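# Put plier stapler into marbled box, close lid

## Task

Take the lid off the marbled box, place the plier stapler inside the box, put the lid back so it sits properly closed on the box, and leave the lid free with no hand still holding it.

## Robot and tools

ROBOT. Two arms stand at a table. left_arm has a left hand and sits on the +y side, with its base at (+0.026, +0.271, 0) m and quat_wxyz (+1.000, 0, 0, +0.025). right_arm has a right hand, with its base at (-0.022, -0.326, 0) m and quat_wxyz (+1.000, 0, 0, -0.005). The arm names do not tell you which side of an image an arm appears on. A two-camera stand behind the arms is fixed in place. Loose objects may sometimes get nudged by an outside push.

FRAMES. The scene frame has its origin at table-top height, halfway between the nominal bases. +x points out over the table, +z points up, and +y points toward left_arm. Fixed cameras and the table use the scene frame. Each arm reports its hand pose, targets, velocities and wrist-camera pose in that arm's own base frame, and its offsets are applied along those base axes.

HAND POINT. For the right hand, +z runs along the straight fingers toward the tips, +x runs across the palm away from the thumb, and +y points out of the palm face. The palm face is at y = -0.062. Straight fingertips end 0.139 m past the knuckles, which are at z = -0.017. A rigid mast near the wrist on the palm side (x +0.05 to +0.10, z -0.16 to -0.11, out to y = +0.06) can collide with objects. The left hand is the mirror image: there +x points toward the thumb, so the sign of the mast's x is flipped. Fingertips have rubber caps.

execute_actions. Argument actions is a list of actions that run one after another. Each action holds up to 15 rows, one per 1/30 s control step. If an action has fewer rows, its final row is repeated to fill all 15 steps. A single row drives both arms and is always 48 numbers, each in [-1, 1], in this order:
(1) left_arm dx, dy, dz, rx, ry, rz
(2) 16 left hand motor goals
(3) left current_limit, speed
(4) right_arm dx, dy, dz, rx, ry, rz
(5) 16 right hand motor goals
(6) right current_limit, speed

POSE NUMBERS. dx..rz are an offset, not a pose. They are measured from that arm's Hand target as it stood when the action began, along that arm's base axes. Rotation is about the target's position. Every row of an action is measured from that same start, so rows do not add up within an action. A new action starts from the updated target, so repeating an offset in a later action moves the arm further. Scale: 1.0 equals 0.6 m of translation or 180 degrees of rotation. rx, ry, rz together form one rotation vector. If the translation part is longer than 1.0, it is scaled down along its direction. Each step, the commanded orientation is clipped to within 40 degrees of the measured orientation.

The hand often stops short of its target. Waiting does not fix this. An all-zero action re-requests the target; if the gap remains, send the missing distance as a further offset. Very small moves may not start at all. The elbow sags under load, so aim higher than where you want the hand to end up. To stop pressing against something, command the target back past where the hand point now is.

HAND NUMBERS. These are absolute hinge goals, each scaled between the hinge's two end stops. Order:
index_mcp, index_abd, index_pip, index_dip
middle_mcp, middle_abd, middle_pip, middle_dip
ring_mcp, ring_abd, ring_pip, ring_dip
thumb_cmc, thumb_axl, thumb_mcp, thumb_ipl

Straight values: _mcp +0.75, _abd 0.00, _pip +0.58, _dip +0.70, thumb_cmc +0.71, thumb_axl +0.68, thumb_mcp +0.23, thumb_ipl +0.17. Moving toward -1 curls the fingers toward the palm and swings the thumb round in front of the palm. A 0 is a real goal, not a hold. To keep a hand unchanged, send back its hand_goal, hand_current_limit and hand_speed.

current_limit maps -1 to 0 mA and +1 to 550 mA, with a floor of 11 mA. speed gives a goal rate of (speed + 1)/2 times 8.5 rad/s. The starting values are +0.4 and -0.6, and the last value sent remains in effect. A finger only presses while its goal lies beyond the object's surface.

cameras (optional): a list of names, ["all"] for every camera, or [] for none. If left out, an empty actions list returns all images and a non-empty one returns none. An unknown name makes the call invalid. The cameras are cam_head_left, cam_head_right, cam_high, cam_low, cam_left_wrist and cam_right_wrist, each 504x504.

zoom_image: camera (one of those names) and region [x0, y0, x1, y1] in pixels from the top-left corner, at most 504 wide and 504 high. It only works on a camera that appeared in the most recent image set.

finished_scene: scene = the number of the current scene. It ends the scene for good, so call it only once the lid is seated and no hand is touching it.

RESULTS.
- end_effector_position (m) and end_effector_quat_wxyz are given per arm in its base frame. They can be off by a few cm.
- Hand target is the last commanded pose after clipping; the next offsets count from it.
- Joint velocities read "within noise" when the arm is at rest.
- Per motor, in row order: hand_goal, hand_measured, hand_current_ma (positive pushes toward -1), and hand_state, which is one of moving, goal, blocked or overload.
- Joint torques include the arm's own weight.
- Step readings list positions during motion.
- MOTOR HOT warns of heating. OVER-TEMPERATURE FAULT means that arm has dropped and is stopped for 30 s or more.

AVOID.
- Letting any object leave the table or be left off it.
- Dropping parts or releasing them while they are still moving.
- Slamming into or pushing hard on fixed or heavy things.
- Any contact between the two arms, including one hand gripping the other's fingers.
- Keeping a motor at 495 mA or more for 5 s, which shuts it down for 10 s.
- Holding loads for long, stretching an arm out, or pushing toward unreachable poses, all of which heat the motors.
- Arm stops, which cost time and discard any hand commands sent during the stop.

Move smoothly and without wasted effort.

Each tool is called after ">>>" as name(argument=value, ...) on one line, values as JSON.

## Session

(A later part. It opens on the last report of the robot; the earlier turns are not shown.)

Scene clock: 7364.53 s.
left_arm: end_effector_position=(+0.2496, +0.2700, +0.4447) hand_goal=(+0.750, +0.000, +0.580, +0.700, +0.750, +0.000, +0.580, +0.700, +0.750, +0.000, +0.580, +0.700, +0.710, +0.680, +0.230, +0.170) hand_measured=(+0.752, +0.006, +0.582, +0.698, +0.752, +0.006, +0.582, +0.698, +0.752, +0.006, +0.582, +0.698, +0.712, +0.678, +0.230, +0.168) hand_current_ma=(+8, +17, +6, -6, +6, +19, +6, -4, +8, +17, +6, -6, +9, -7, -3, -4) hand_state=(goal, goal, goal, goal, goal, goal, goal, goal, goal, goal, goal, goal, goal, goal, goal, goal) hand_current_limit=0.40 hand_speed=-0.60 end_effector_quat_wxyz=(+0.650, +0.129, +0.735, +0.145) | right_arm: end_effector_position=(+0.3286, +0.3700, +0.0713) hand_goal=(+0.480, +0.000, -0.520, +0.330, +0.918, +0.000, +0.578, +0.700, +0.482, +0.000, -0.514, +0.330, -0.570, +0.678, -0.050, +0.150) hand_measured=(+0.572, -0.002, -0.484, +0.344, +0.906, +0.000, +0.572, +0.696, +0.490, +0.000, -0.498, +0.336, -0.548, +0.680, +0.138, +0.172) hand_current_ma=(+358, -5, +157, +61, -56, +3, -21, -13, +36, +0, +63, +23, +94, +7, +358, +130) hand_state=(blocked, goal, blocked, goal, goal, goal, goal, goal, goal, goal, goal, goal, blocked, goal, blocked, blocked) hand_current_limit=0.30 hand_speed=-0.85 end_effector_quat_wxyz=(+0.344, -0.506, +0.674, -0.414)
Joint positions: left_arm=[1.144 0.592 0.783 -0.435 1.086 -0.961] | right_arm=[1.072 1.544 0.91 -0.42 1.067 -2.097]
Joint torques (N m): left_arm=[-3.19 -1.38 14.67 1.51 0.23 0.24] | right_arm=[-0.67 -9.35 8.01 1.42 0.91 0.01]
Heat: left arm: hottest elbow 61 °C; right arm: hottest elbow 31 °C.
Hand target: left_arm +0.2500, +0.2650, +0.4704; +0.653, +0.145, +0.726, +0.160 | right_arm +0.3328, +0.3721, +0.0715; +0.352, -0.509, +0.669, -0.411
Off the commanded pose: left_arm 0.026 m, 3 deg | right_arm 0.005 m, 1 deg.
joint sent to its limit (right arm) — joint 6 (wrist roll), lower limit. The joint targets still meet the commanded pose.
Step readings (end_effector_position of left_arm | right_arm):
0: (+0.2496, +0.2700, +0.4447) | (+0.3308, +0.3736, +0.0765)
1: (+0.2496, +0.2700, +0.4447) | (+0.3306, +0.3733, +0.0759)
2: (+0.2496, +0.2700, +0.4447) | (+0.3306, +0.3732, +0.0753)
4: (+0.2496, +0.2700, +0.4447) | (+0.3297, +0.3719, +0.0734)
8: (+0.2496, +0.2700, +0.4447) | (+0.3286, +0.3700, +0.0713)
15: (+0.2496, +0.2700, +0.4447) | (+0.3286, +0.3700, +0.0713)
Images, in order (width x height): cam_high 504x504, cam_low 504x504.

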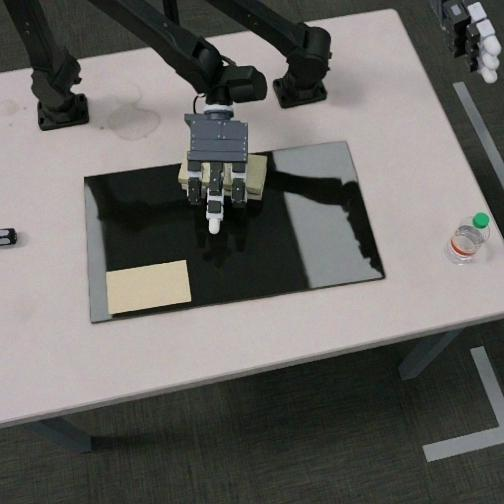

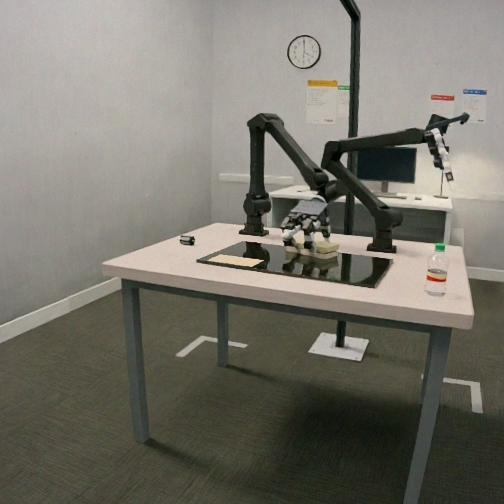

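>>> execute_actions(actions=[[[0,0,0,0,0,0,0.75,0,0.58,0.7,0.75,0,0.58,0.7,0.75,0,0.58,0.7,0.71,0.68,0.23,0.17,0.4,-0.6,0.004,0.006,0.006,0,0,0.0,0.48,0,-0.52,0.33,0.917,0,0.577,0.7,0.482,0,-0.515,0.33,-0.571,0.678,-0.05,0.15,0.3,-0.85]]], cameras=["cam_low","cam_high"])

>>> zoom_image(camera="cam_high", region=[240, 150, 280, 210])

>>> zoom_image(camera="cam_high", region=[170, 150, 210, 210])

>>> zoom_image(camera="cam_low", region=[280, 230, 345, 270])

Scene clock: 7390.13 s.
left_arm: end_effector_position=(+0.2496, +0.2700, +0.4447) hand_goal=(+0.750, +0.000, +0.580, +0.700, +0.750, +0.000, +0.580, +0.700, +0.750, +0.000, +0.580, +0.700, +0.710, +0.680, +0.230, +0.170) hand_measured=(+0.752, +0.006, +0.582, +0.698, +0.752, +0.006, +0.582, +0.698, +0.752, +0.006, +0.582, +0.698, +0.712, +0.678, +0.230, +0.168) hand_current_ma=(+8, +17, +6, -6, +6, +19, +6, -4, +8, +17, +6, -6, +9, -7, -3, -4) hand_state=(goal, goal, goal, goal, goal, goal, goal, goal, goal, goal, goal, goal, goal, goal, goal, goal) hand_current_limit=0.40 hand_speed=-0.60 end_effector_quat_wxyz=(+0.650, +0.129, +0.735, +0.145) | right_arm: end_effector_position=(+0.3286, +0.3700, +0.0713) hand_goal=(+0.480, +0.000, -0.520, +0.330, +0.918, +0.000, +0.578, +0.700, +0.482, +0.000, -0.514, +0.330, -0.570, +0.678, -0.050, +0.150) hand_measured=(+0.572, -0.002, -0.484, +0.344, +0.906, +0.000, +0.572, +0.696, +0.490, +0.000, -0.498, +0.336, -0.548, +0.680, +0.138, +0.172) hand_current_ma=(+358, -5, +157, +61, -56, +3, -21, -13, +36, +0, +63, +23, +94, +7, +358, +130) hand_state=(blocked, goal, blocked, goal, goal, goal, goal, goal, goal, goal, goal, goal, blocked, goal, blocked, blocked) hand_current_limit=0.30 hand_speed=-0.85 end_effector_quat_wxyz=(+0.344, -0.506, +0.674, -0.414)
Joint positions: left_arm=[1.144 0.592 0.783 -0.435 1.086 -0.961] | right_arm=[1.072 1.544 0.91 -0.42 1.067 -2.097]
Joint torques (N m): left_arm=[-2.96 -0.79 14.75 1.31 0.2 0.21] | right_arm=[-1.14 -8.7 9.35 0.92 0.92 -0.01]
Heat: left arm: hottest elbow 61 °C; right arm: hottest elbow 30 °C.
Hand target: left_arm +0.2500, +0.2650, +0.4704; +0.653, +0.145, +0.726, +0.160 | right_arm +0.3352, +0.3757, +0.0751; +0.352, -0.509, +0.669, -0.411
Off the commanded pose: left_arm 0.026 m, 3 deg | right_arm 0.009 m, 1 deg.
joint sent to its limit (right arm) — joint 6 (wrist roll), lower limit. The joint targets still meet the commanded pose.
Step readings (end_effector_position of left_arm | right_arm):
0: (+0.2496, +0.2700, +0.4447) | (+0.3286, +0.3700, +0.0713)
1: (+0.2496, +0.2700, +0.4447) | (+0.3286, +0.3700, +0.0713)
2: (+0.2496, +0.2700, +0.4447) | (+0.3286, +0.3700, +0.0713)
4: (+0.2496, +0.2700, +0.4447) | (+0.3286, +0.3700, +0.0713)
8: (+0.2496, +0.2700, +0.4447) | (+0.3286, +0.3700, +0.0713)
15: (+0.2496, +0.2700, +0.4447) | (+0.3286, +0.3700, +0.0713)
Images, in order (width x height): cam_high 504x504, cam_low 504x504.

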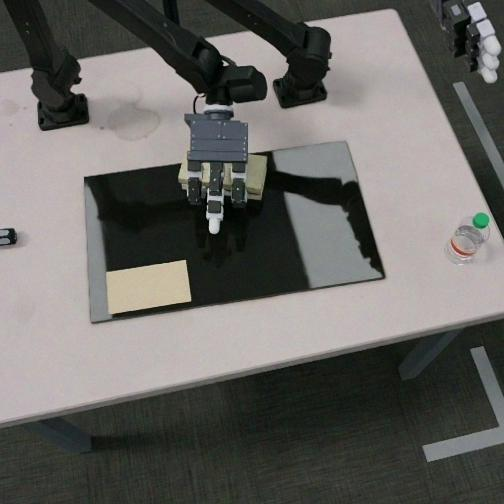

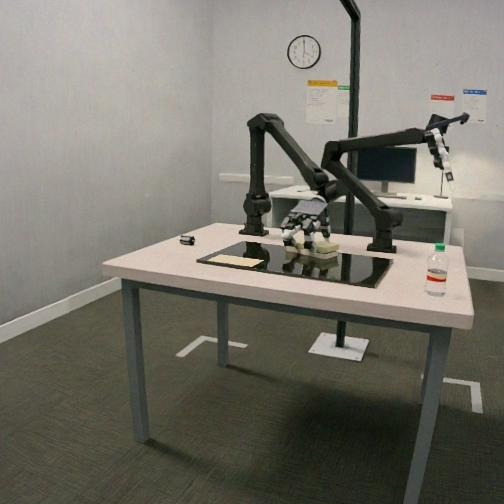

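Scaled by 8.400.

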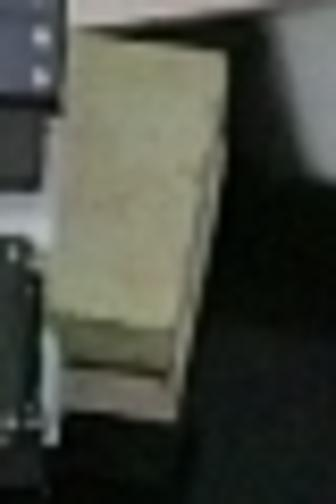

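Scaled by 8.400.

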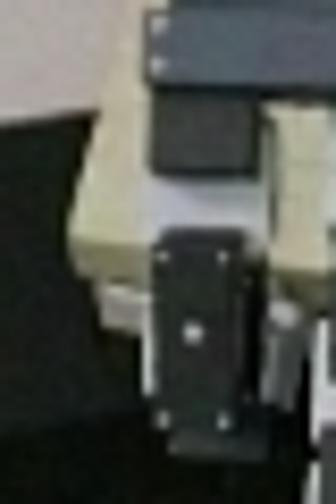

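Scaled by 7.754.

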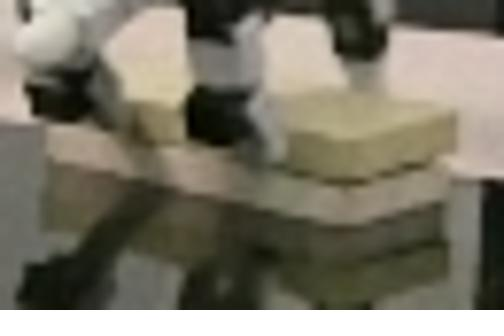

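>>> execute_actions(actions=[[[0,0,0,0,0,0,0.75,0,0.58,0.7,0.75,0,0.58,0.7,0.75,0,0.58,0.7,0.71,0.68,0.23,0.17,0.4,-0.6,0.002,0.005,0.006,0,0,0.0,0.48,0,-0.52,0.33,0.917,0,0.577,0.7,0.482,0,-0.515,0.33,-0.571,0.678,-0.05,0.15,0.3,-0.85]]], cameras=["cam_low","cam_high"])

>>> zoom_image(camera="cam_high", region=[240, 150, 280, 210])

>>> zoom_image(camera="cam_high", region=[170, 150, 210, 210])

>>> zoom_image(camera="cam_low", region=[280, 230, 345, 270])

Scene clock: 7405.77 s.
left_arm: end_effector_position=(+0.2496, +0.2700, +0.4447) hand_goal=(+0.750, +0.000, +0.580, +0.700, +0.750, +0.000, +0.580, +0.700, +0.750, +0.000, +0.580, +0.700, +0.710, +0.680, +0.230, +0.170) hand_measured=(+0.752, +0.006, +0.582, +0.698, +0.752, +0.006, +0.582, +0.698, +0.752, +0.006, +0.582, +0.698, +0.712, +0.678, +0.230, +0.168) hand_current_ma=(+8, +17, +6, -6, +6, +19, +6, -4, +8, +17, +6, -6, +9, -7, -3, -4) hand_state=(goal, goal, goal, goal, goal, goal, goal, goal, goal, goal, goal, goal, goal, goal, goal, goal) hand_current_limit=0.40 hand_speed=-0.60 end_effector_quat_wxyz=(+0.650, +0.129, +0.735, +0.145) | right_arm: end_effector_position=(+0.3286, +0.3700, +0.0711) hand_goal=(+0.480, +0.000, -0.520, +0.330, +0.918, +0.000, +0.578, +0.700, +0.482, +0.000, -0.514, +0.330, -0.570, +0.678, -0.050, +0.150) hand_measured=(+0.572, -0.002, -0.484, +0.344, +0.906, +0.000, +0.572, +0.696, +0.490, +0.000, -0.498, +0.336, -0.548, +0.680, +0.138, +0.172) hand_current_ma=(+358, -5, +157, +61, -56, +3, -21, -13, +36, +0, +63, +23, +94, +7, +358, +130) hand_state=(blocked, goal, blocked, goal, goal, goal, goal, goal, goal, goal, goal, goal, blocked, goal, blocked, blocked) hand_current_limit=0.30 hand_speed=-0.85 end_effector_quat_wxyz=(+0.344, -0.506, +0.674, -0.414)
Joint positions: left_arm=[1.144 0.592 0.783 -0.435 1.086 -0.961] | right_arm=[1.072 1.545 0.91 -0.42 1.067 -2.097]
Joint torques (N m): left_arm=[-2.43 -1.08 14.6 1.36 0.16 0.2] | right_arm=[-0.79 -8.64 10.48 0.4 0.92 0.02]
Heat: left arm: hottest elbow 61 °C; right arm: hottest elbow 30 °C.
Hand target: left_arm +0.2500, +0.2650, +0.4704; +0.653, +0.145, +0.726, +0.160 | right_arm +0.3364, +0.3787, +0.0786; +0.352, -0.509, +0.669, -0.411
Off the commanded pose: left_arm 0.026 m, 3 deg | right_arm 0.014 m, 1 deg.
joint sent to its limit (right arm) — joint 6 (wrist roll), lower limit. The joint targets still meet the commanded pose.
Step readings (end_effector_position of left_arm | right_arm):
0: (+0.2496, +0.2700, +0.4447) | (+0.3286, +0.3700, +0.0713)
1: (+0.2496, +0.2700, +0.4447) | (+0.3286, +0.3700, +0.0711)
2: (+0.2496, +0.2700, +0.4447) | (+0.3286, +0.3700, +0.0711)
4: (+0.2496, +0.2700, +0.4447) | (+0.3286, +0.3700, +0.0711)
8: (+0.2496, +0.2700, +0.4447) | (+0.3286, +0.3700, +0.0711)
15: (+0.2496, +0.2700, +0.4447) | (+0.3286, +0.3700, +0.0711)
Images, in order (width x height): cam_high 504x504, cam_low 504x504.

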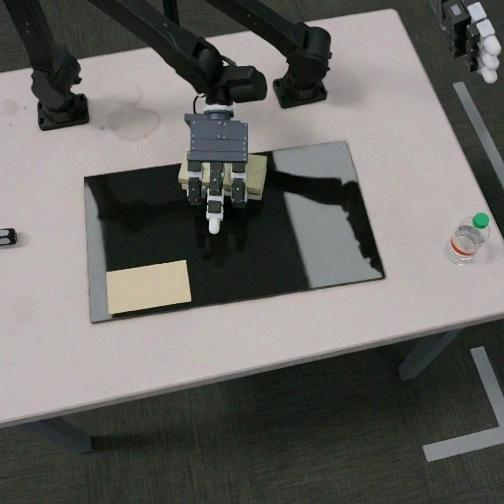

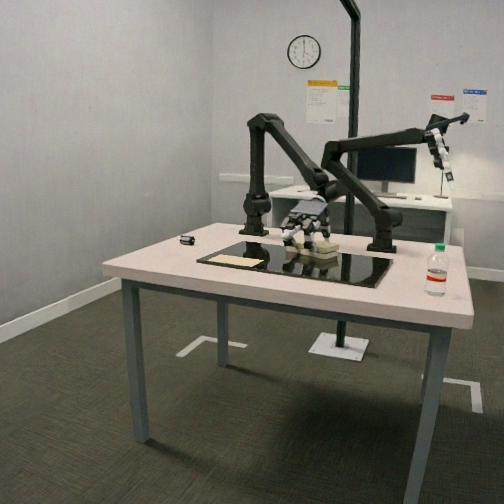

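Scaled by 8.400.

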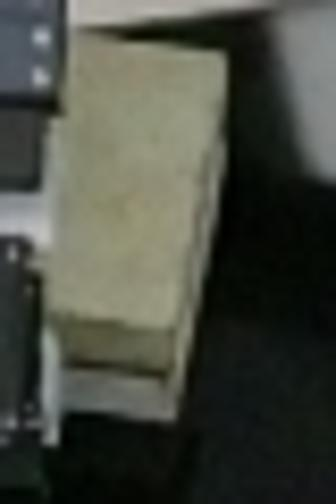

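Scaled by 8.400.

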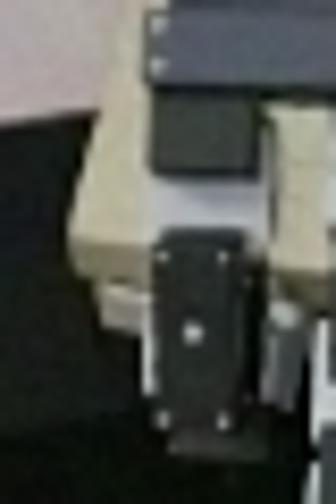

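Scaled by 7.754.

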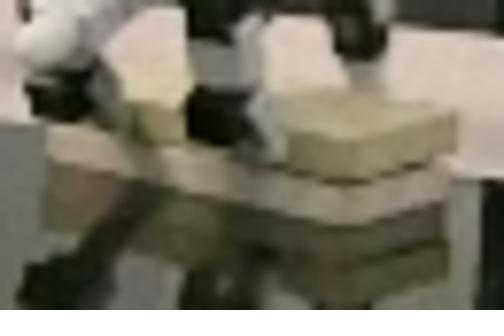

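>>> execute_actions(actions=[[[0,0,0,0,0,0,0.75,0,0.58,0.7,0.75,0,0.58,0.7,0.75,0,0.58,0.7,0.71,0.68,0.23,0.17,0.4,-0.6,-0.0068,-0.0018,0.033,0,0,0.0,0.48,0,-0.52,0.33,0.917,0,0.577,0.7,0.482,0,-0.515,0.33,-0.571,0.678,-0.05,0.15,0.3,-0.85]],[[0,0,0,0,0,0,0.75,0,0.58,0.7,0.75,0,0.58,0.7,0.75,0,0.58,0.7,0.71,0.68,0.23,0.17,0.4,-0.6,0,0,-0.038,0,0,0.0,0.48,0,-0.52,0.33,0.917,0,0.577,0.7,0.482,0,-0.515,0.33,-0.571,0.678,-0.05,0.15,0.3,-0.85]]], cameras=["cam_low","cam_high"])

>>> zoom_image(camera="cam_high", region=[240, 150, 280, 210])

>>> zoom_image(camera="cam_high", region=[170, 150, 210, 210])

>>> zoom_image(camera="cam_low", region=[280, 230, 345, 270])

Scene clock: 7431.83 s.
left_arm: end_effector_position=(+0.2496, +0.2700, +0.4447) hand_goal=(+0.750, +0.000, +0.580, +0.700, +0.750, +0.000, +0.580, +0.700, +0.750, +0.000, +0.580, +0.700, +0.710, +0.680, +0.230, +0.170) hand_measured=(+0.752, +0.006, +0.582, +0.698, +0.752, +0.006, +0.582, +0.698, +0.752, +0.006, +0.582, +0.698, +0.712, +0.678, +0.230, +0.168) hand_current_ma=(+8, +17, +6, -6, +6, +19, +6, -4, +8, +17, +6, -6, +9, -7, -3, -4) hand_state=(goal, goal, goal, goal, goal, goal, goal, goal, goal, goal, goal, goal, goal, goal, goal, goal) hand_current_limit=0.40 hand_speed=-0.60 end_effector_quat_wxyz=(+0.650, +0.129, +0.735, +0.145) | right_arm: end_effector_position=(+0.3277, +0.3683, +0.0697) hand_goal=(+0.480, +0.000, -0.520, +0.330, +0.918, +0.000, +0.578, +0.700, +0.482, +0.000, -0.514, +0.330, -0.570, +0.678, -0.050, +0.150) hand_measured=(+0.572, -0.002, -0.484, +0.344, +0.906, +0.000, +0.572, +0.696, +0.492, +0.000, -0.498, +0.336, -0.548, +0.680, +0.138, +0.172) hand_current_ma=(+357, -5, +157, +61, -56, +3, -21, -13, +38, +0, +63, +23, +94, +7, +357, +130) hand_state=(blocked, goal, blocked, goal, goal, goal, goal, goal, goal, goal, goal, goal, blocked, goal, blocked, blocked) hand_current_limit=0.30 hand_speed=-0.85 end_effector_quat_wxyz=(+0.339, -0.510, +0.672, -0.417)
Joint positions: left_arm=[1.144 0.592 0.783 -0.435 1.086 -0.961] | right_arm=[1.072 1.547 0.913 -0.433 1.067 -2.098]
Joint torques (N m): left_arm=[-2.49 -1.67 14.57 1.31 0.24 0.19] | right_arm=[-0.32 -9.05 9.03 1.39 0.98 0.02]
Heat: left arm: hottest elbow 61 °C; right arm: hottest elbow 31 °C.
Hand target: left_arm +0.2500, +0.2650, +0.4704; +0.653, +0.145, +0.726, +0.160 | right_arm +0.3323, +0.3777, +0.0756; +0.352, -0.509, +0.669, -0.411
Off the commanded pose: left_arm 0.026 m, 3 deg | right_arm 0.012 m, 2 deg.
joint sent to its limit (right arm) — joint 6 (wrist roll), lower limit. The joint targets still meet the commanded pose.
Step readings (end_effector_position of left_arm | right_arm):
0: (+0.2496, +0.2700, +0.4447) | (+0.3286, +0.3700, +0.0711)
1: (+0.2496, +0.2700, +0.4447) | (+0.3280, +0.3689, +0.0713)
2: (+0.2496, +0.2700, +0.4447) | (+0.3269, +0.3668, +0.0715)
4: (+0.2496, +0.2700, +0.4447) | (+0.3253, +0.3638, +0.0725)
8: (+0.2496, +0.2700, +0.4447) | (+0.3246, +0.3626, +0.0757)
15: (+0.2496, +0.2700, +0.4447) | (+0.3244, +0.3623, +0.0759)
16: (+0.2496, +0.2700, +0.4447) | (+0.3250, +0.3633, +0.0759)
17: (+0.2496, +0.2700, +0.4447) | (+0.3261, +0.3653, +0.0759)
19: (+0.2496, +0.2700, +0.4447) | (+0.3275, +0.3679, +0.0741)
23: (+0.2496, +0.2700, +0.4447) | (+0.3277, +0.3683, +0.0700)
30: (+0.2496, +0.2700, +0.4447) | (+0.3277, +0.3683, +0.0697)
Images, in order (width x height): cam_high 504x504, cam_low 504x504.

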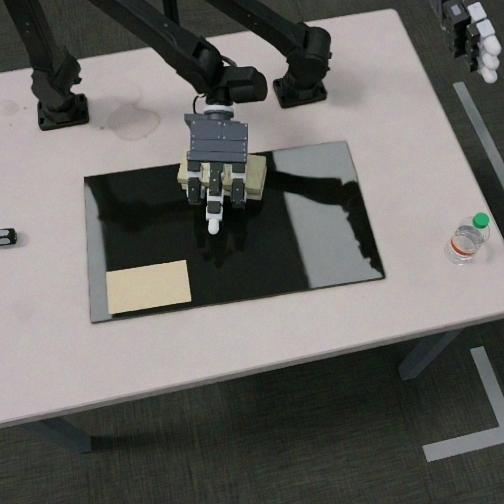

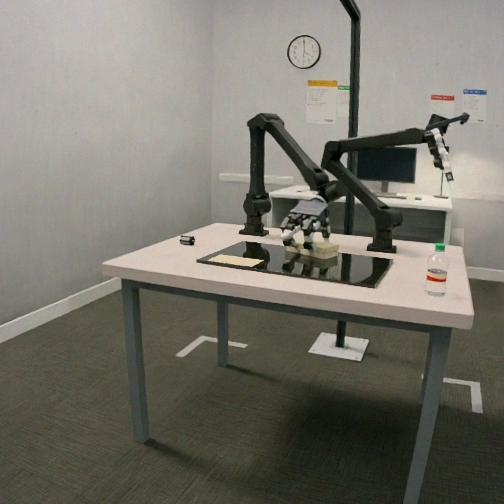

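Scaled by 8.400.

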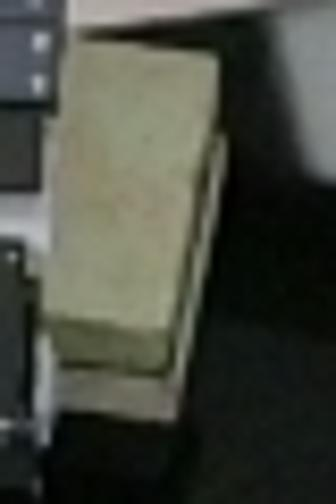

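Scaled by 8.400.

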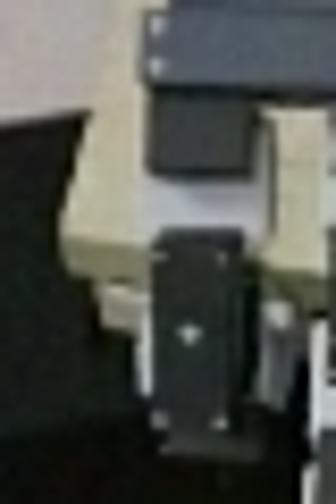

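Scaled by 7.754.

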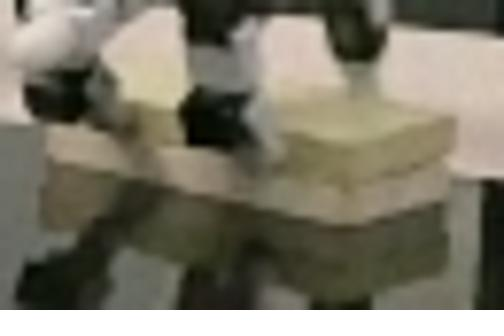

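>>> execute_actions(actions=[[[0,0,0,0,0,0,0.75,0,0.58,0.7,0.75,0,0.58,0.7,0.75,0,0.58,0.7,0.71,0.68,0.23,0.17,0.4,-0.6,0.006,0.007,0.03,0,0,0.0,0.48,0,-0.52,0.33,0.917,0,0.577,0.7,0.482,0,-0.515,0.33,-0.571,0.678,-0.05,0.15,0.3,-0.85]],[[0,0,0,0,0,0,0.75,0,0.58,0.7,0.75,0,0.58,0.7,0.75,0,0.58,0.7,0.71,0.68,0.23,0.17,0.4,-0.6,0,0,-0.028,0,0,0.0,0.48,0,-0.52,0.33,0.917,0,0.577,0.7,0.482,0,-0.515,0.33,-0.571,0.678,-0.05,0.15,0.3,-0.85]]], cameras=["cam_low","cam_high"])

>>> zoom_image(camera="cam_high", region=[240, 150, 280, 210])

>>> zoom_image(camera="cam_high", region=[170, 150, 210, 210])

>>> zoom_image(camera="cam_low", region=[280, 230, 345, 270])

Scene clock: 7447.50 s.
left_arm: end_effector_position=(+0.2496, +0.2700, +0.4447) hand_goal=(+0.750, +0.000, +0.580, +0.700, +0.750, +0.000, +0.580, +0.700, +0.750, +0.000, +0.580, +0.700, +0.710, +0.680, +0.230, +0.170) hand_measured=(+0.752, +0.006, +0.582, +0.698, +0.752, +0.006, +0.582, +0.698, +0.752, +0.006, +0.582, +0.698, +0.712, +0.678, +0.230, +0.168) hand_current_ma=(+8, +17, +6, -6, +6, +19, +6, -4, +8, +17, +6, -6, +9, -7, -3, -4) hand_state=(goal, goal, goal, goal, goal, goal, goal, goal, goal, goal, goal, goal, goal, goal, goal, goal) hand_current_limit=0.40 hand_speed=-0.60 end_effector_quat_wxyz=(+0.650, +0.129, +0.735, +0.145) | right_arm: end_effector_position=(+0.3287, +0.3701, +0.0692) hand_goal=(+0.480, +0.000, -0.520, +0.330, +0.918, +0.000, +0.578, +0.700, +0.482, +0.000, -0.514, +0.330, -0.570, +0.678, -0.050, +0.150) hand_measured=(+0.572, -0.002, -0.484, +0.344, +0.906, +0.000, +0.572, +0.696, +0.492, +0.000, -0.498, +0.336, -0.548, +0.680, +0.138, +0.172) hand_current_ma=(+357, -5, +157, +61, -56, +3, -21, -13, +39, +0, +63, +23, +94, +7, +358, +130) hand_state=(blocked, goal, blocked, goal, goal, goal, goal, goal, goal, goal, goal, goal, blocked, goal, blocked, blocked) hand_current_limit=0.30 hand_speed=-0.85 end_effector_quat_wxyz=(+0.337, -0.511, +0.672, -0.417)
Joint positions: left_arm=[1.144 0.592 0.783 -0.435 1.086 -0.961] | right_arm=[1.072 1.555 0.922 -0.439 1.067 -2.098]
Joint torques (N m): left_arm=[-3.02 -1.26 14.41 1.29 0.22 0.18] | right_arm=[-0.38 -8.94 9.98 1.43 0.98 0.01]
Heat: left arm: hottest elbow 61 °C; right arm: hottest elbow 32 °C.
Hand target: left_arm +0.2500, +0.2650, +0.4704; +0.653, +0.145, +0.726, +0.160 | right_arm +0.3359, +0.3818, +0.0768; +0.352, -0.509, +0.669, -0.411
Off the commanded pose: left_arm 0.026 m, 3 deg | right_arm 0.016 m, 2 deg.
joint sent to its limit (right arm) — joint 6 (wrist roll), lower limit. The joint targets still meet the commanded pose.
Step readings (end_effector_position of left_arm | right_arm):
0: (+0.2496, +0.2700, +0.4447) | (+0.3277, +0.3683, +0.0697)
1: (+0.2496, +0.2700, +0.4447) | (+0.3275, +0.3679, +0.0698)
2: (+0.2496, +0.2700, +0.4447) | (+0.3271, +0.3672, +0.0700)
4: (+0.2496, +0.2700, +0.4447) | (+0.3268, +0.3667, +0.0703)
8: (+0.2496, +0.2700, +0.4447) | (+0.3269, +0.3669, +0.0710)
15: (+0.2496, +0.2700, +0.4447) | (+0.3268, +0.3667, +0.0709)
16: (+0.2496, +0.2700, +0.4447) | (+0.3271, +0.3672, +0.0710)
17: (+0.2496, +0.2700, +0.4447) | (+0.3277, +0.3683, +0.0710)
19: (+0.2496, +0.2700, +0.4447) | (+0.3285, +0.3697, +0.0705)
23: (+0.2496, +0.2700, +0.4447) | (+0.3287, +0.3701, +0.0692)
30: (+0.2496, +0.2700, +0.4447) | (+0.3287, +0.3701, +0.0692)
Images, in order (width x height): cam_high 504x504, cam_low 504x504.

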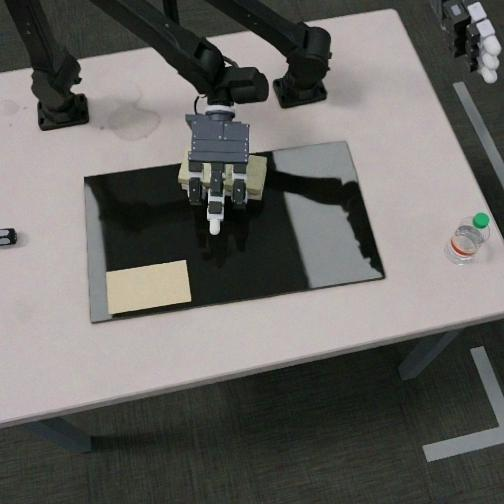

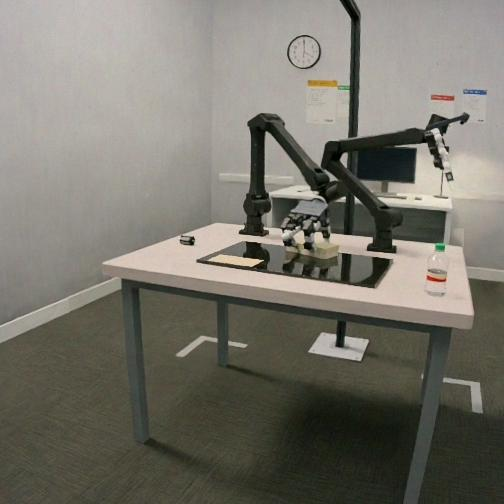

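Scaled by 8.400.

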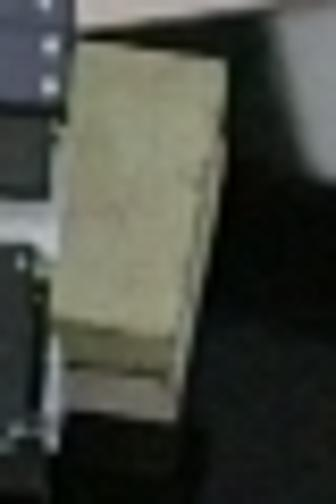

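Scaled by 8.400.

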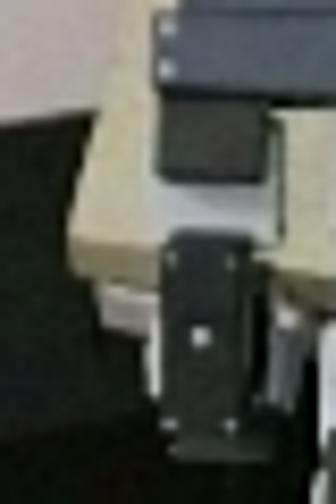

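Scaled by 7.754.

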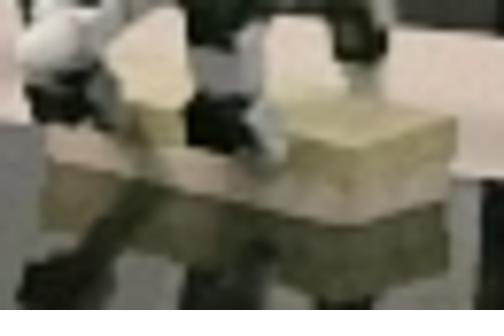

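>>> execute_actions(actions=[[[0,0,0,0,0,0,0.75,0,0.58,0.7,0.75,0,0.58,0.7,0.75,0,0.58,0.7,0.71,0.68,0.23,0.17,0.4,-0.6,0.006,0.007,0.03,0,0,0.0,0.48,0,-0.52,0.33,0.917,0,0.577,0.7,0.482,0,-0.515,0.33,-0.571,0.678,-0.05,0.15,0.3,-0.85]],[[0,0,0,0,0,0,0.75,0,0.58,0.7,0.75,0,0.58,0.7,0.75,0,0.58,0.7,0.71,0.68,0.23,0.17,0.4,-0.6,0,0,-0.025,0,0,0.0,0.48,0,-0.52,0.33,0.917,0,0.577,0.7,0.482,0,-0.515,0.33,-0.571,0.678,-0.05,0.15,0.3,-0.85]]], cameras=["cam_low","cam_high"])

>>> zoom_image(camera="cam_high", region=[240, 150, 280, 210])

>>> zoom_image(camera="cam_high", region=[170, 150, 210, 210])

>>> zoom_image(camera="cam_low", region=[280, 230, 345, 270])

Scene clock: 7469.33 s.
left_arm: end_effector_position=(+0.2496, +0.2700, +0.4447) hand_goal=(+0.750, +0.000, +0.580, +0.700, +0.750, +0.000, +0.580, +0.700, +0.750, +0.000, +0.580, +0.700, +0.710, +0.680, +0.230, +0.170) hand_measured=(+0.752, +0.006, +0.582, +0.698, +0.752, +0.006, +0.582, +0.698, +0.752, +0.006, +0.582, +0.698, +0.712, +0.678, +0.230, +0.168) hand_current_ma=(+8, +17, +6, -6, +6, +19, +6, -4, +8, +17, +6, -6, +9, -7, -3, -4) hand_state=(goal, goal, goal, goal, goal, goal, goal, goal, goal, goal, goal, goal, goal, goal, goal, goal) hand_current_limit=0.40 hand_speed=-0.60 end_effector_quat_wxyz=(+0.650, +0.129, +0.735, +0.145) | right_arm: end_effector_position=(+0.3314, +0.3750, +0.0719) hand_goal=(+0.480, +0.000, -0.520, +0.330, +0.918, +0.000, +0.578, +0.700, +0.482, +0.000, -0.514, +0.330, -0.570, +0.678, -0.050, +0.150) hand_measured=(+0.572, -0.002, -0.484, +0.344, +0.906, +0.000, +0.572, +0.696, +0.492, +0.000, -0.498, +0.336, -0.548, +0.680, +0.138, +0.172) hand_current_ma=(+358, -5, +157, +61, -56, +3, -21, -13, +39, +0, +63, +23, +94, +7, +358, +130) hand_state=(blocked, goal, blocked, goal, goal, goal, goal, goal, goal, goal, goal, goal, blocked, goal, blocked, blocked) hand_current_limit=0.30 hand_speed=-0.85 end_effector_quat_wxyz=(+0.337, -0.511, +0.671, -0.418)
Joint positions: left_arm=[1.144 0.592 0.783 -0.435 1.086 -0.961] | right_arm=[1.072 1.564 0.941 -0.45 1.067 -2.099]
Joint torques (N m): left_arm=[-2.67 -1.08 14.83 1.17 0.18 0.18] | right_arm=[-0.44 -9.52 9.95 1.29 0.96 0]
Heat: left arm: hottest elbow 61 °C; right arm: hottest elbow 32 °C.
Hand target: left_arm +0.2500, +0.2650, +0.4704; +0.653, +0.145, +0.726, +0.160 | right_arm +0.3394, +0.3860, +0.0798; +0.352, -0.509, +0.669, -0.411
Off the commanded pose: left_arm 0.026 m, 3 deg | right_arm 0.016 m, 2 deg.
joint sent to its limit (right arm) — joint 6 (wrist roll), lower limit. The joint targets still meet the commanded pose.
Step readings (end_effector_position of left_arm | right_arm):
0: (+0.2496, +0.2700, +0.4447) | (+0.3287, +0.3701, +0.0692)
1: (+0.2496, +0.2700, +0.4447) | (+0.3287, +0.3701, +0.0696)
2: (+0.2496, +0.2700, +0.4447) | (+0.3285, +0.3697, +0.0701)
4: (+0.2496, +0.2700, +0.4447) | (+0.3287, +0.3702, +0.0715)
8: (+0.2496, +0.2700, +0.4447) | (+0.3302, +0.3728, +0.0746)
15: (+0.2496, +0.2700, +0.4447) | (+0.3301, +0.3727, +0.0746)
16: (+0.2496, +0.2700, +0.4447) | (+0.3303, +0.3730, +0.0746)
17: (+0.2496, +0.2700, +0.4447) | (+0.3307, +0.3739, +0.0745)
19: (+0.2496, +0.2700, +0.4447) | (+0.3313, +0.3748, +0.0738)
23: (+0.2496, +0.2700, +0.4447) | (+0.3313, +0.3750, +0.0720)
30: (+0.2496, +0.2700, +0.4447) | (+0.3314, +0.3750, +0.0719)
Images, in order (width x height): cam_high 504x504, cam_low 504x504.

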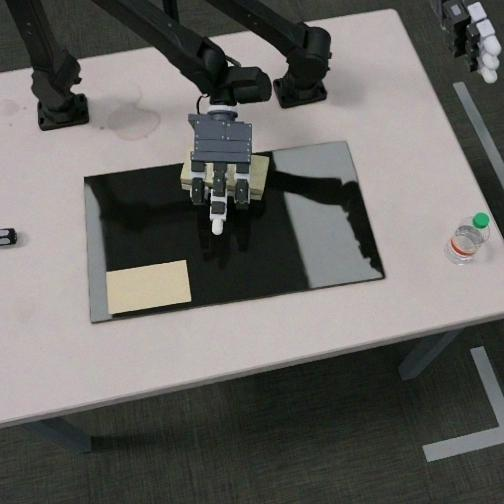

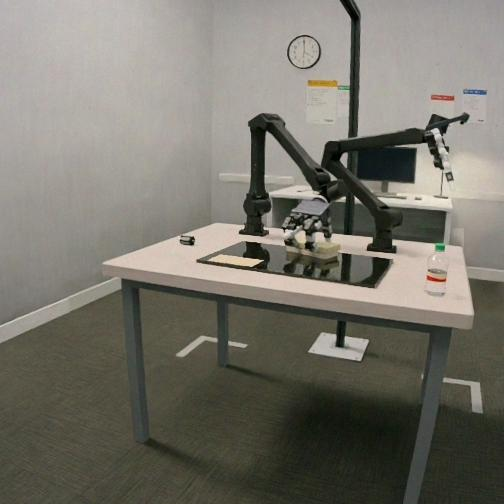

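Scaled by 8.400.

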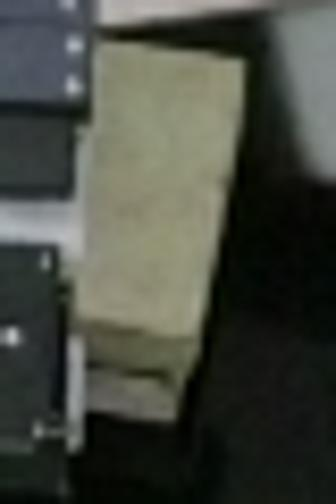

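Scaled by 8.400.

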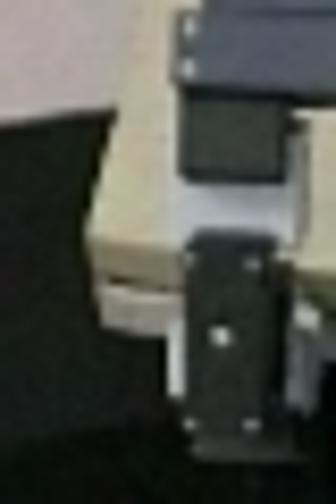

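Scaled by 7.754.

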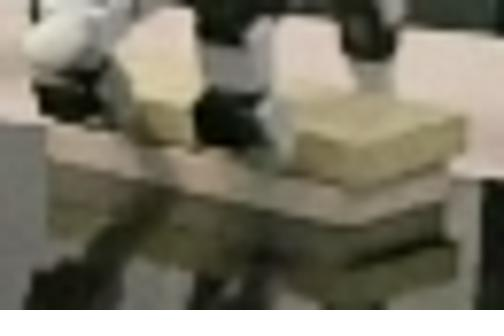

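>>> zoom_image(camera="cam_low", region=[318, 238, 342, 262])

>>> zoom_image(camera="cam_low", region=[280, 238, 304, 262])

Scaled by 21.000.

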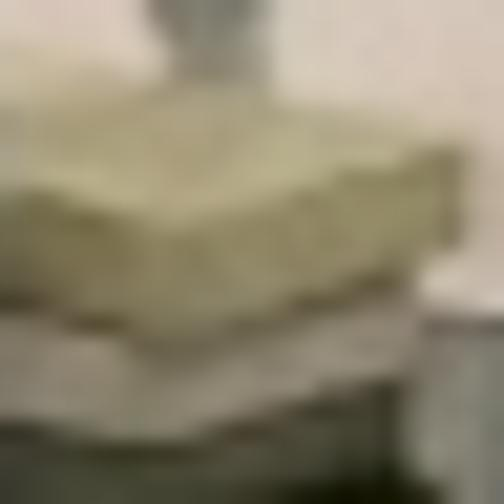

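Scaled by 21.000.

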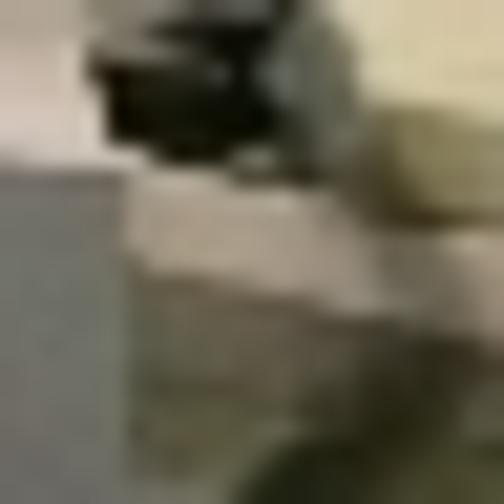

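>>> zoom_image(camera="cam_high", region=[250, 180, 274, 204])

>>> zoom_image(camera="cam_high", region=[174, 170, 198, 194])

>>> zoom_image(camera="cam_high", region=[256, 150, 280, 174])

Scaled by 21.000.

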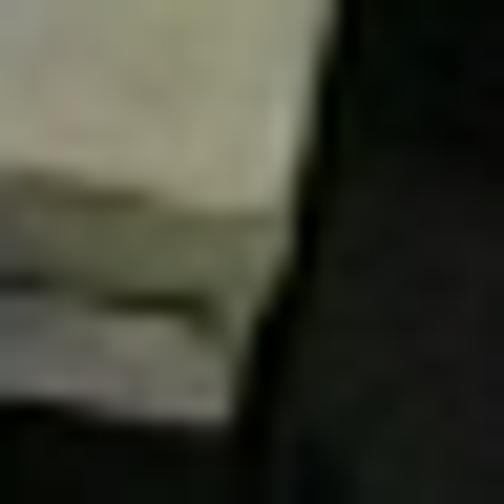

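Scaled by 21.000.

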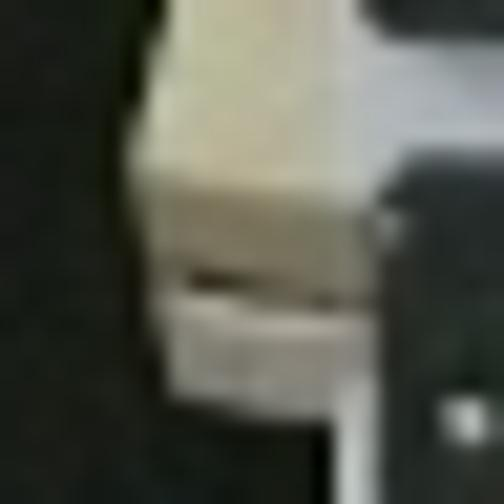

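Scaled by 21.000.

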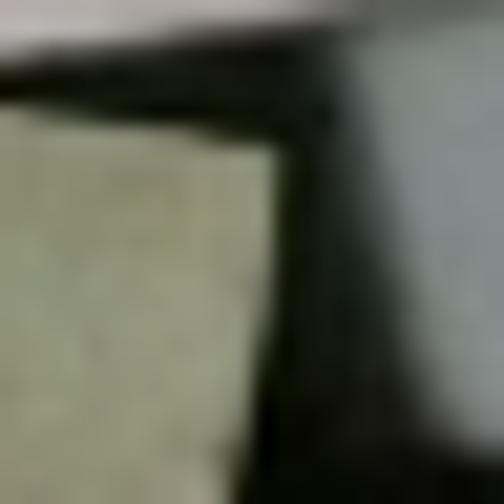

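>>> execute_actions(actions=[[[0,0,0,0,0,0,0.75,0,0.58,0.7,0.75,0,0.58,0.7,0.75,0,0.58,0.7,0.71,0.68,0.23,0.17,0.4,-0.6,0.0098,-0.0102,0.002,0,0,0.0,0.48,0,-0.52,0.33,0.917,0,0.577,0.7,0.50,0,-0.515,0.33,-0.571,0.678,-0.05,0.15,0.3,-0.85]]], cameras=["cam_low","cam_high"])

>>> zoom_image(camera="cam_high", region=[250, 180, 274, 204])

>>> zoom_image(camera="cam_high", region=[174, 170, 198, 194])

>>> zoom_image(camera="cam_low", region=[318, 238, 342, 262])

Scene clock: 7551.20 s.
left_arm: end_effector_position=(+0.2496, +0.2700, +0.4447) hand_goal=(+0.750, +0.000, +0.580, +0.700, +0.750, +0.000, +0.580, +0.700, +0.750, +0.000, +0.580, +0.700, +0.710, +0.680, +0.230, +0.170) hand_measured=(+0.752, +0.006, +0.582, +0.698, +0.752, +0.006, +0.582, +0.698, +0.752, +0.006, +0.582, +0.698, +0.712, +0.678, +0.230, +0.168) hand_current_ma=(+8, +17, +6, -6, +6, +19, +6, -4, +8, +17, +6, -6, +9, -7, -3, -4) hand_state=(goal, goal, goal, goal, goal, goal, goal, goal, goal, goal, goal, goal, goal, goal, goal, goal) hand_current_limit=0.40 hand_speed=-0.60 end_effector_quat_wxyz=(+0.650, +0.129, +0.735, +0.145) | right_arm: end_effector_position=(+0.3365, +0.3705, +0.0716) hand_goal=(+0.480, +0.000, -0.520, +0.330, +0.918, +0.000, +0.578, +0.700, +0.500, +0.000, -0.514, +0.330, -0.570, +0.678, -0.050, +0.150) hand_measured=(+0.572, -0.002, -0.484, +0.344, +0.906, +0.000, +0.572, +0.696, +0.502, +0.000, -0.498, +0.336, -0.556, +0.680, +0.138, +0.172) hand_current_ma=(+357, -5, +158, +61, -56, +3, -21, -13, +10, +0, +63, +23, +61, +7, +357, +130) hand_state=(blocked, goal, blocked, goal, goal, goal, goal, goal, goal, goal, goal, goal, goal, goal, blocked, blocked) hand_current_limit=0.30 hand_speed=-0.85 end_effector_quat_wxyz=(+0.334, -0.507, +0.675, -0.419)
Joint positions: left_arm=[1.144 0.592 0.783 -0.435 1.086 -0.961] | right_arm=[1.057 1.564 0.941 -0.45 1.064 -2.099]
Joint torques (N m): left_arm=[-2.55 -0.79 14.68 1.32 0.24 0.19] | right_arm=[-1.38 -9.17 9.89 1.24 0.96 0]
Heat: left arm: hottest elbow 61 °C; right arm: hottest elbow 33 °C.
Hand target: left_arm +0.2500, +0.2650, +0.4704; +0.653, +0.145, +0.726, +0.160 | right_arm +0.3452, +0.3799, +0.0810; +0.352, -0.509, +0.669, -0.411
Off the commanded pose: left_arm 0.026 m, 3 deg | right_arm 0.016 m, 2 deg.
joint sent to its limit (right arm) — joint 6 (wrist roll), lower limit. The joint targets still meet the commanded pose.
Step readings (end_effector_position of left_arm | right_arm):
0: (+0.2496, +0.2700, +0.4447) | (+0.3314, +0.3750, +0.0719)
1: (+0.2496, +0.2700, +0.4447) | (+0.3316, +0.3749, +0.0718)
2: (+0.2496, +0.2700, +0.4447) | (+0.3318, +0.3747, +0.0716)
4: (+0.2496, +0.2700, +0.4447) | (+0.3335, +0.3732, +0.0716)
8: (+0.2496, +0.2700, +0.4447) | (+0.3359, +0.3710, +0.0716)
15: (+0.2496, +0.2700, +0.4447) | (+0.3365, +0.3705, +0.0716)
Images, in order (width x height): cam_high 504x504, cam_low 504x504.

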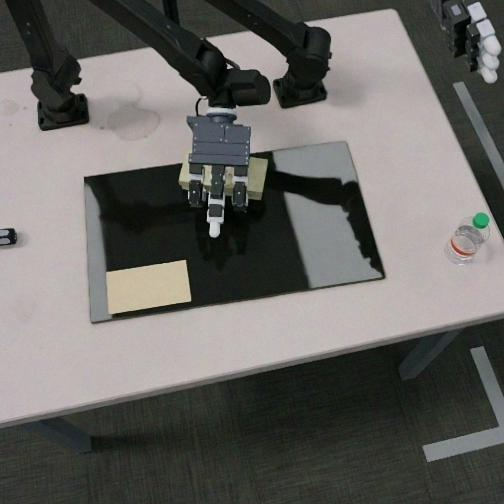

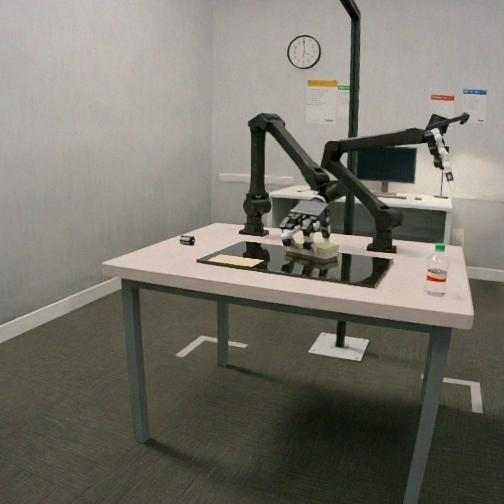

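Scaled by 21.000.

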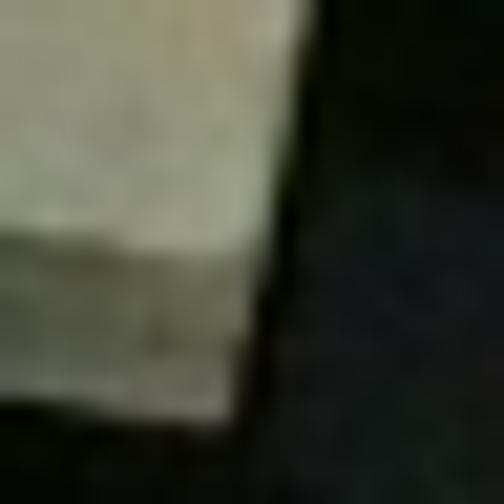

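Scaled by 21.000.

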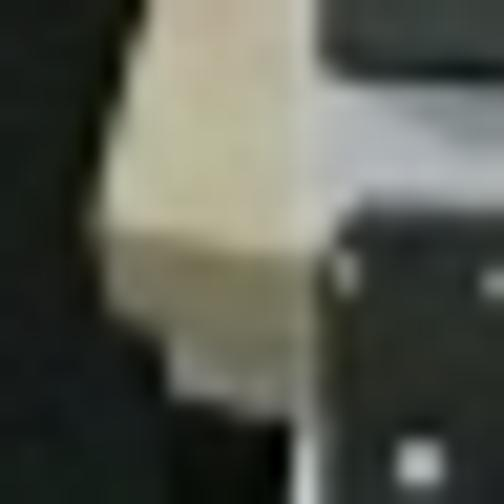

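Scaled by 21.000.

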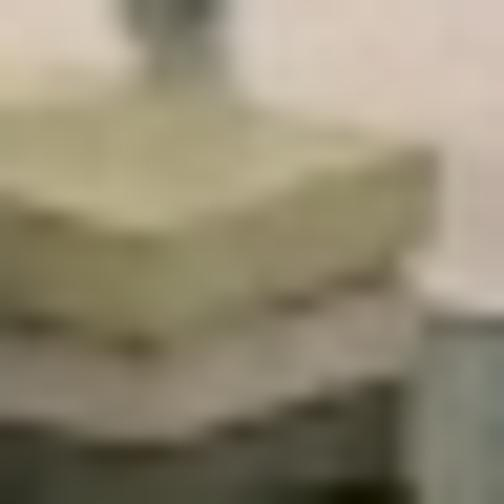

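>>> execute_actions(actions=[[[0,0,0,0,0,0,0.75,0,0.58,0.7,0.75,0,0.58,0.7,0.75,0,0.58,0.7,0.71,0.68,0.23,0.17,0.4,-0.6,-0.0087,0.009,0.002,0,0,0.0,0.48,0,-0.52,0.33,0.917,0,0.577,0.7,0.49,0,-0.515,0.33,-0.571,0.678,-0.05,0.15,0.3,-0.85]]], cameras=["cam_low","cam_high"])

>>> zoom_image(camera="cam_high", region=[250, 180, 274, 204])

>>> zoom_image(camera="cam_high", region=[174, 170, 198, 194])

>>> zoom_image(camera="cam_low", region=[318, 238, 342, 262])

Scene clock: 7591.77 s.
left_arm: end_effector_position=(+0.2496, +0.2700, +0.4447) hand_goal=(+0.750, +0.000, +0.580, +0.700, +0.750, +0.000, +0.580, +0.700, +0.750, +0.000, +0.580, +0.700, +0.710, +0.680, +0.230, +0.170) hand_measured=(+0.752, +0.006, +0.582, +0.698, +0.752, +0.006, +0.582, +0.698, +0.752, +0.006, +0.582, +0.698, +0.712, +0.678, +0.230, +0.168) hand_current_ma=(+8, +17, +6, -6, +6, +19, +6, -4, +8, +17, +6, -6, +9, -7, -3, -4) hand_state=(goal, goal, goal, goal, goal, goal, goal, goal, goal, goal, goal, goal, goal, goal, goal, goal) hand_current_limit=0.40 hand_speed=-0.60 end_effector_quat_wxyz=(+0.650, +0.129, +0.735, +0.145) | right_arm: end_effector_position=(+0.3359, +0.3710, +0.0716) hand_goal=(+0.480, +0.000, -0.520, +0.330, +0.918, +0.000, +0.578, +0.700, +0.490, +0.000, -0.514, +0.330, -0.570, +0.678, -0.050, +0.150) hand_measured=(+0.572, -0.002, -0.484, +0.344, +0.906, +0.000, +0.572, +0.696, +0.502, +0.000, -0.498, +0.336, -0.556, +0.680, +0.138, +0.172) hand_current_ma=(+357, -5, +158, +61, -56, +3, -21, -13, +51, +0, +63, +23, +61, +7, +358, +130) hand_state=(blocked, goal, blocked, goal, goal, goal, goal, goal, goal, goal, goal, goal, goal, goal, blocked, blocked) hand_current_limit=0.30 hand_speed=-0.85 end_effector_quat_wxyz=(+0.334, -0.508, +0.675, -0.419)
Joint positions: left_arm=[1.144 0.592 0.783 -0.435 1.086 -0.961] | right_arm=[1.059 1.564 0.941 -0.45 1.064 -2.099]
Joint torques (N m): left_arm=[-2.96 -1.08 14.48 1.29 0.19 0.23] | right_arm=[0.15 -9.58 10.11 1.17 1.05 0.04]
Heat: left arm: hottest elbow 61 °C; right arm: hottest elbow 33 °C.
Hand target: left_arm +0.2500, +0.2650, +0.4704; +0.653, +0.145, +0.726, +0.160 | right_arm +0.3401, +0.3853, +0.0822; +0.352, -0.509, +0.669, -0.411
Off the commanded pose: left_arm 0.026 m, 3 deg | right_arm 0.018 m, 2 deg.
joint sent to its limit (right arm) — joint 6 (wrist roll), lower limit. The joint targets still meet the commanded pose.
Step readings (end_effector_position of left_arm | right_arm):
0: (+0.2496, +0.2700, +0.4447) | (+0.3365, +0.3705, +0.0716)
1: (+0.2496, +0.2700, +0.4447) | (+0.3365, +0.3705, +0.0716)
2: (+0.2496, +0.2700, +0.4447) | (+0.3362, +0.3708, +0.0716)
4: (+0.2496, +0.2700, +0.4447) | (+0.3359, +0.3710, +0.0716)
8: (+0.2496, +0.2700, +0.4447) | (+0.3359, +0.3710, +0.0716)
15: (+0.2496, +0.2700, +0.4447) | (+0.3359, +0.3710, +0.0716)
Images, in order (width x height): cam_high 504x504, cam_low 504x504.

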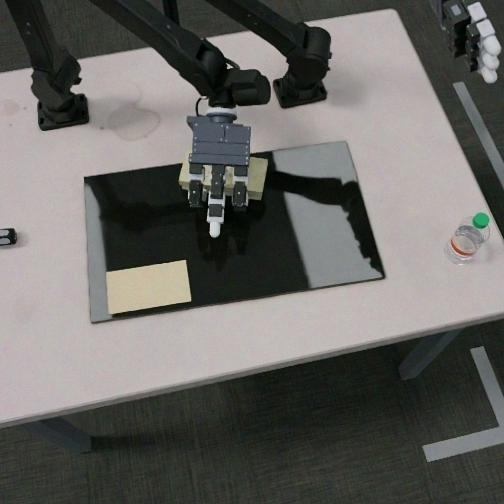

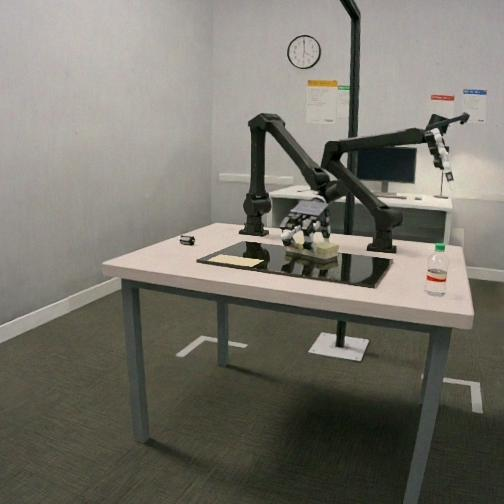

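Scaled by 21.000.

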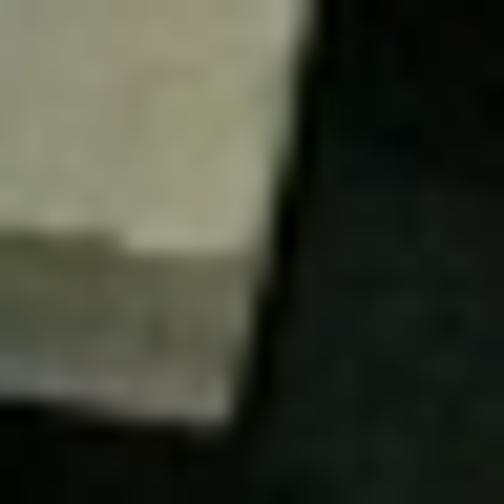

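Scaled by 21.000.

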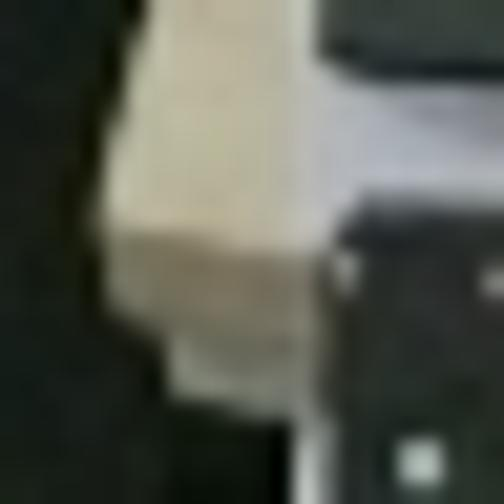

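Scaled by 21.000.

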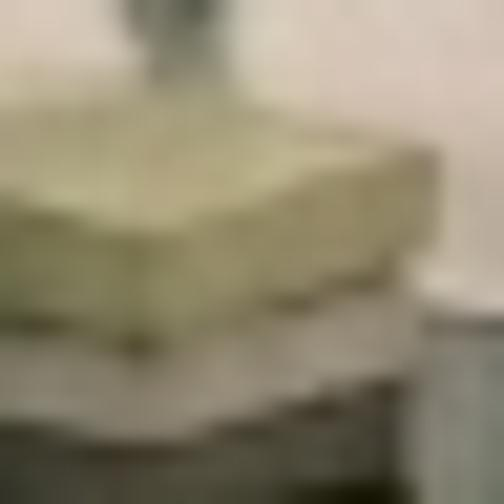

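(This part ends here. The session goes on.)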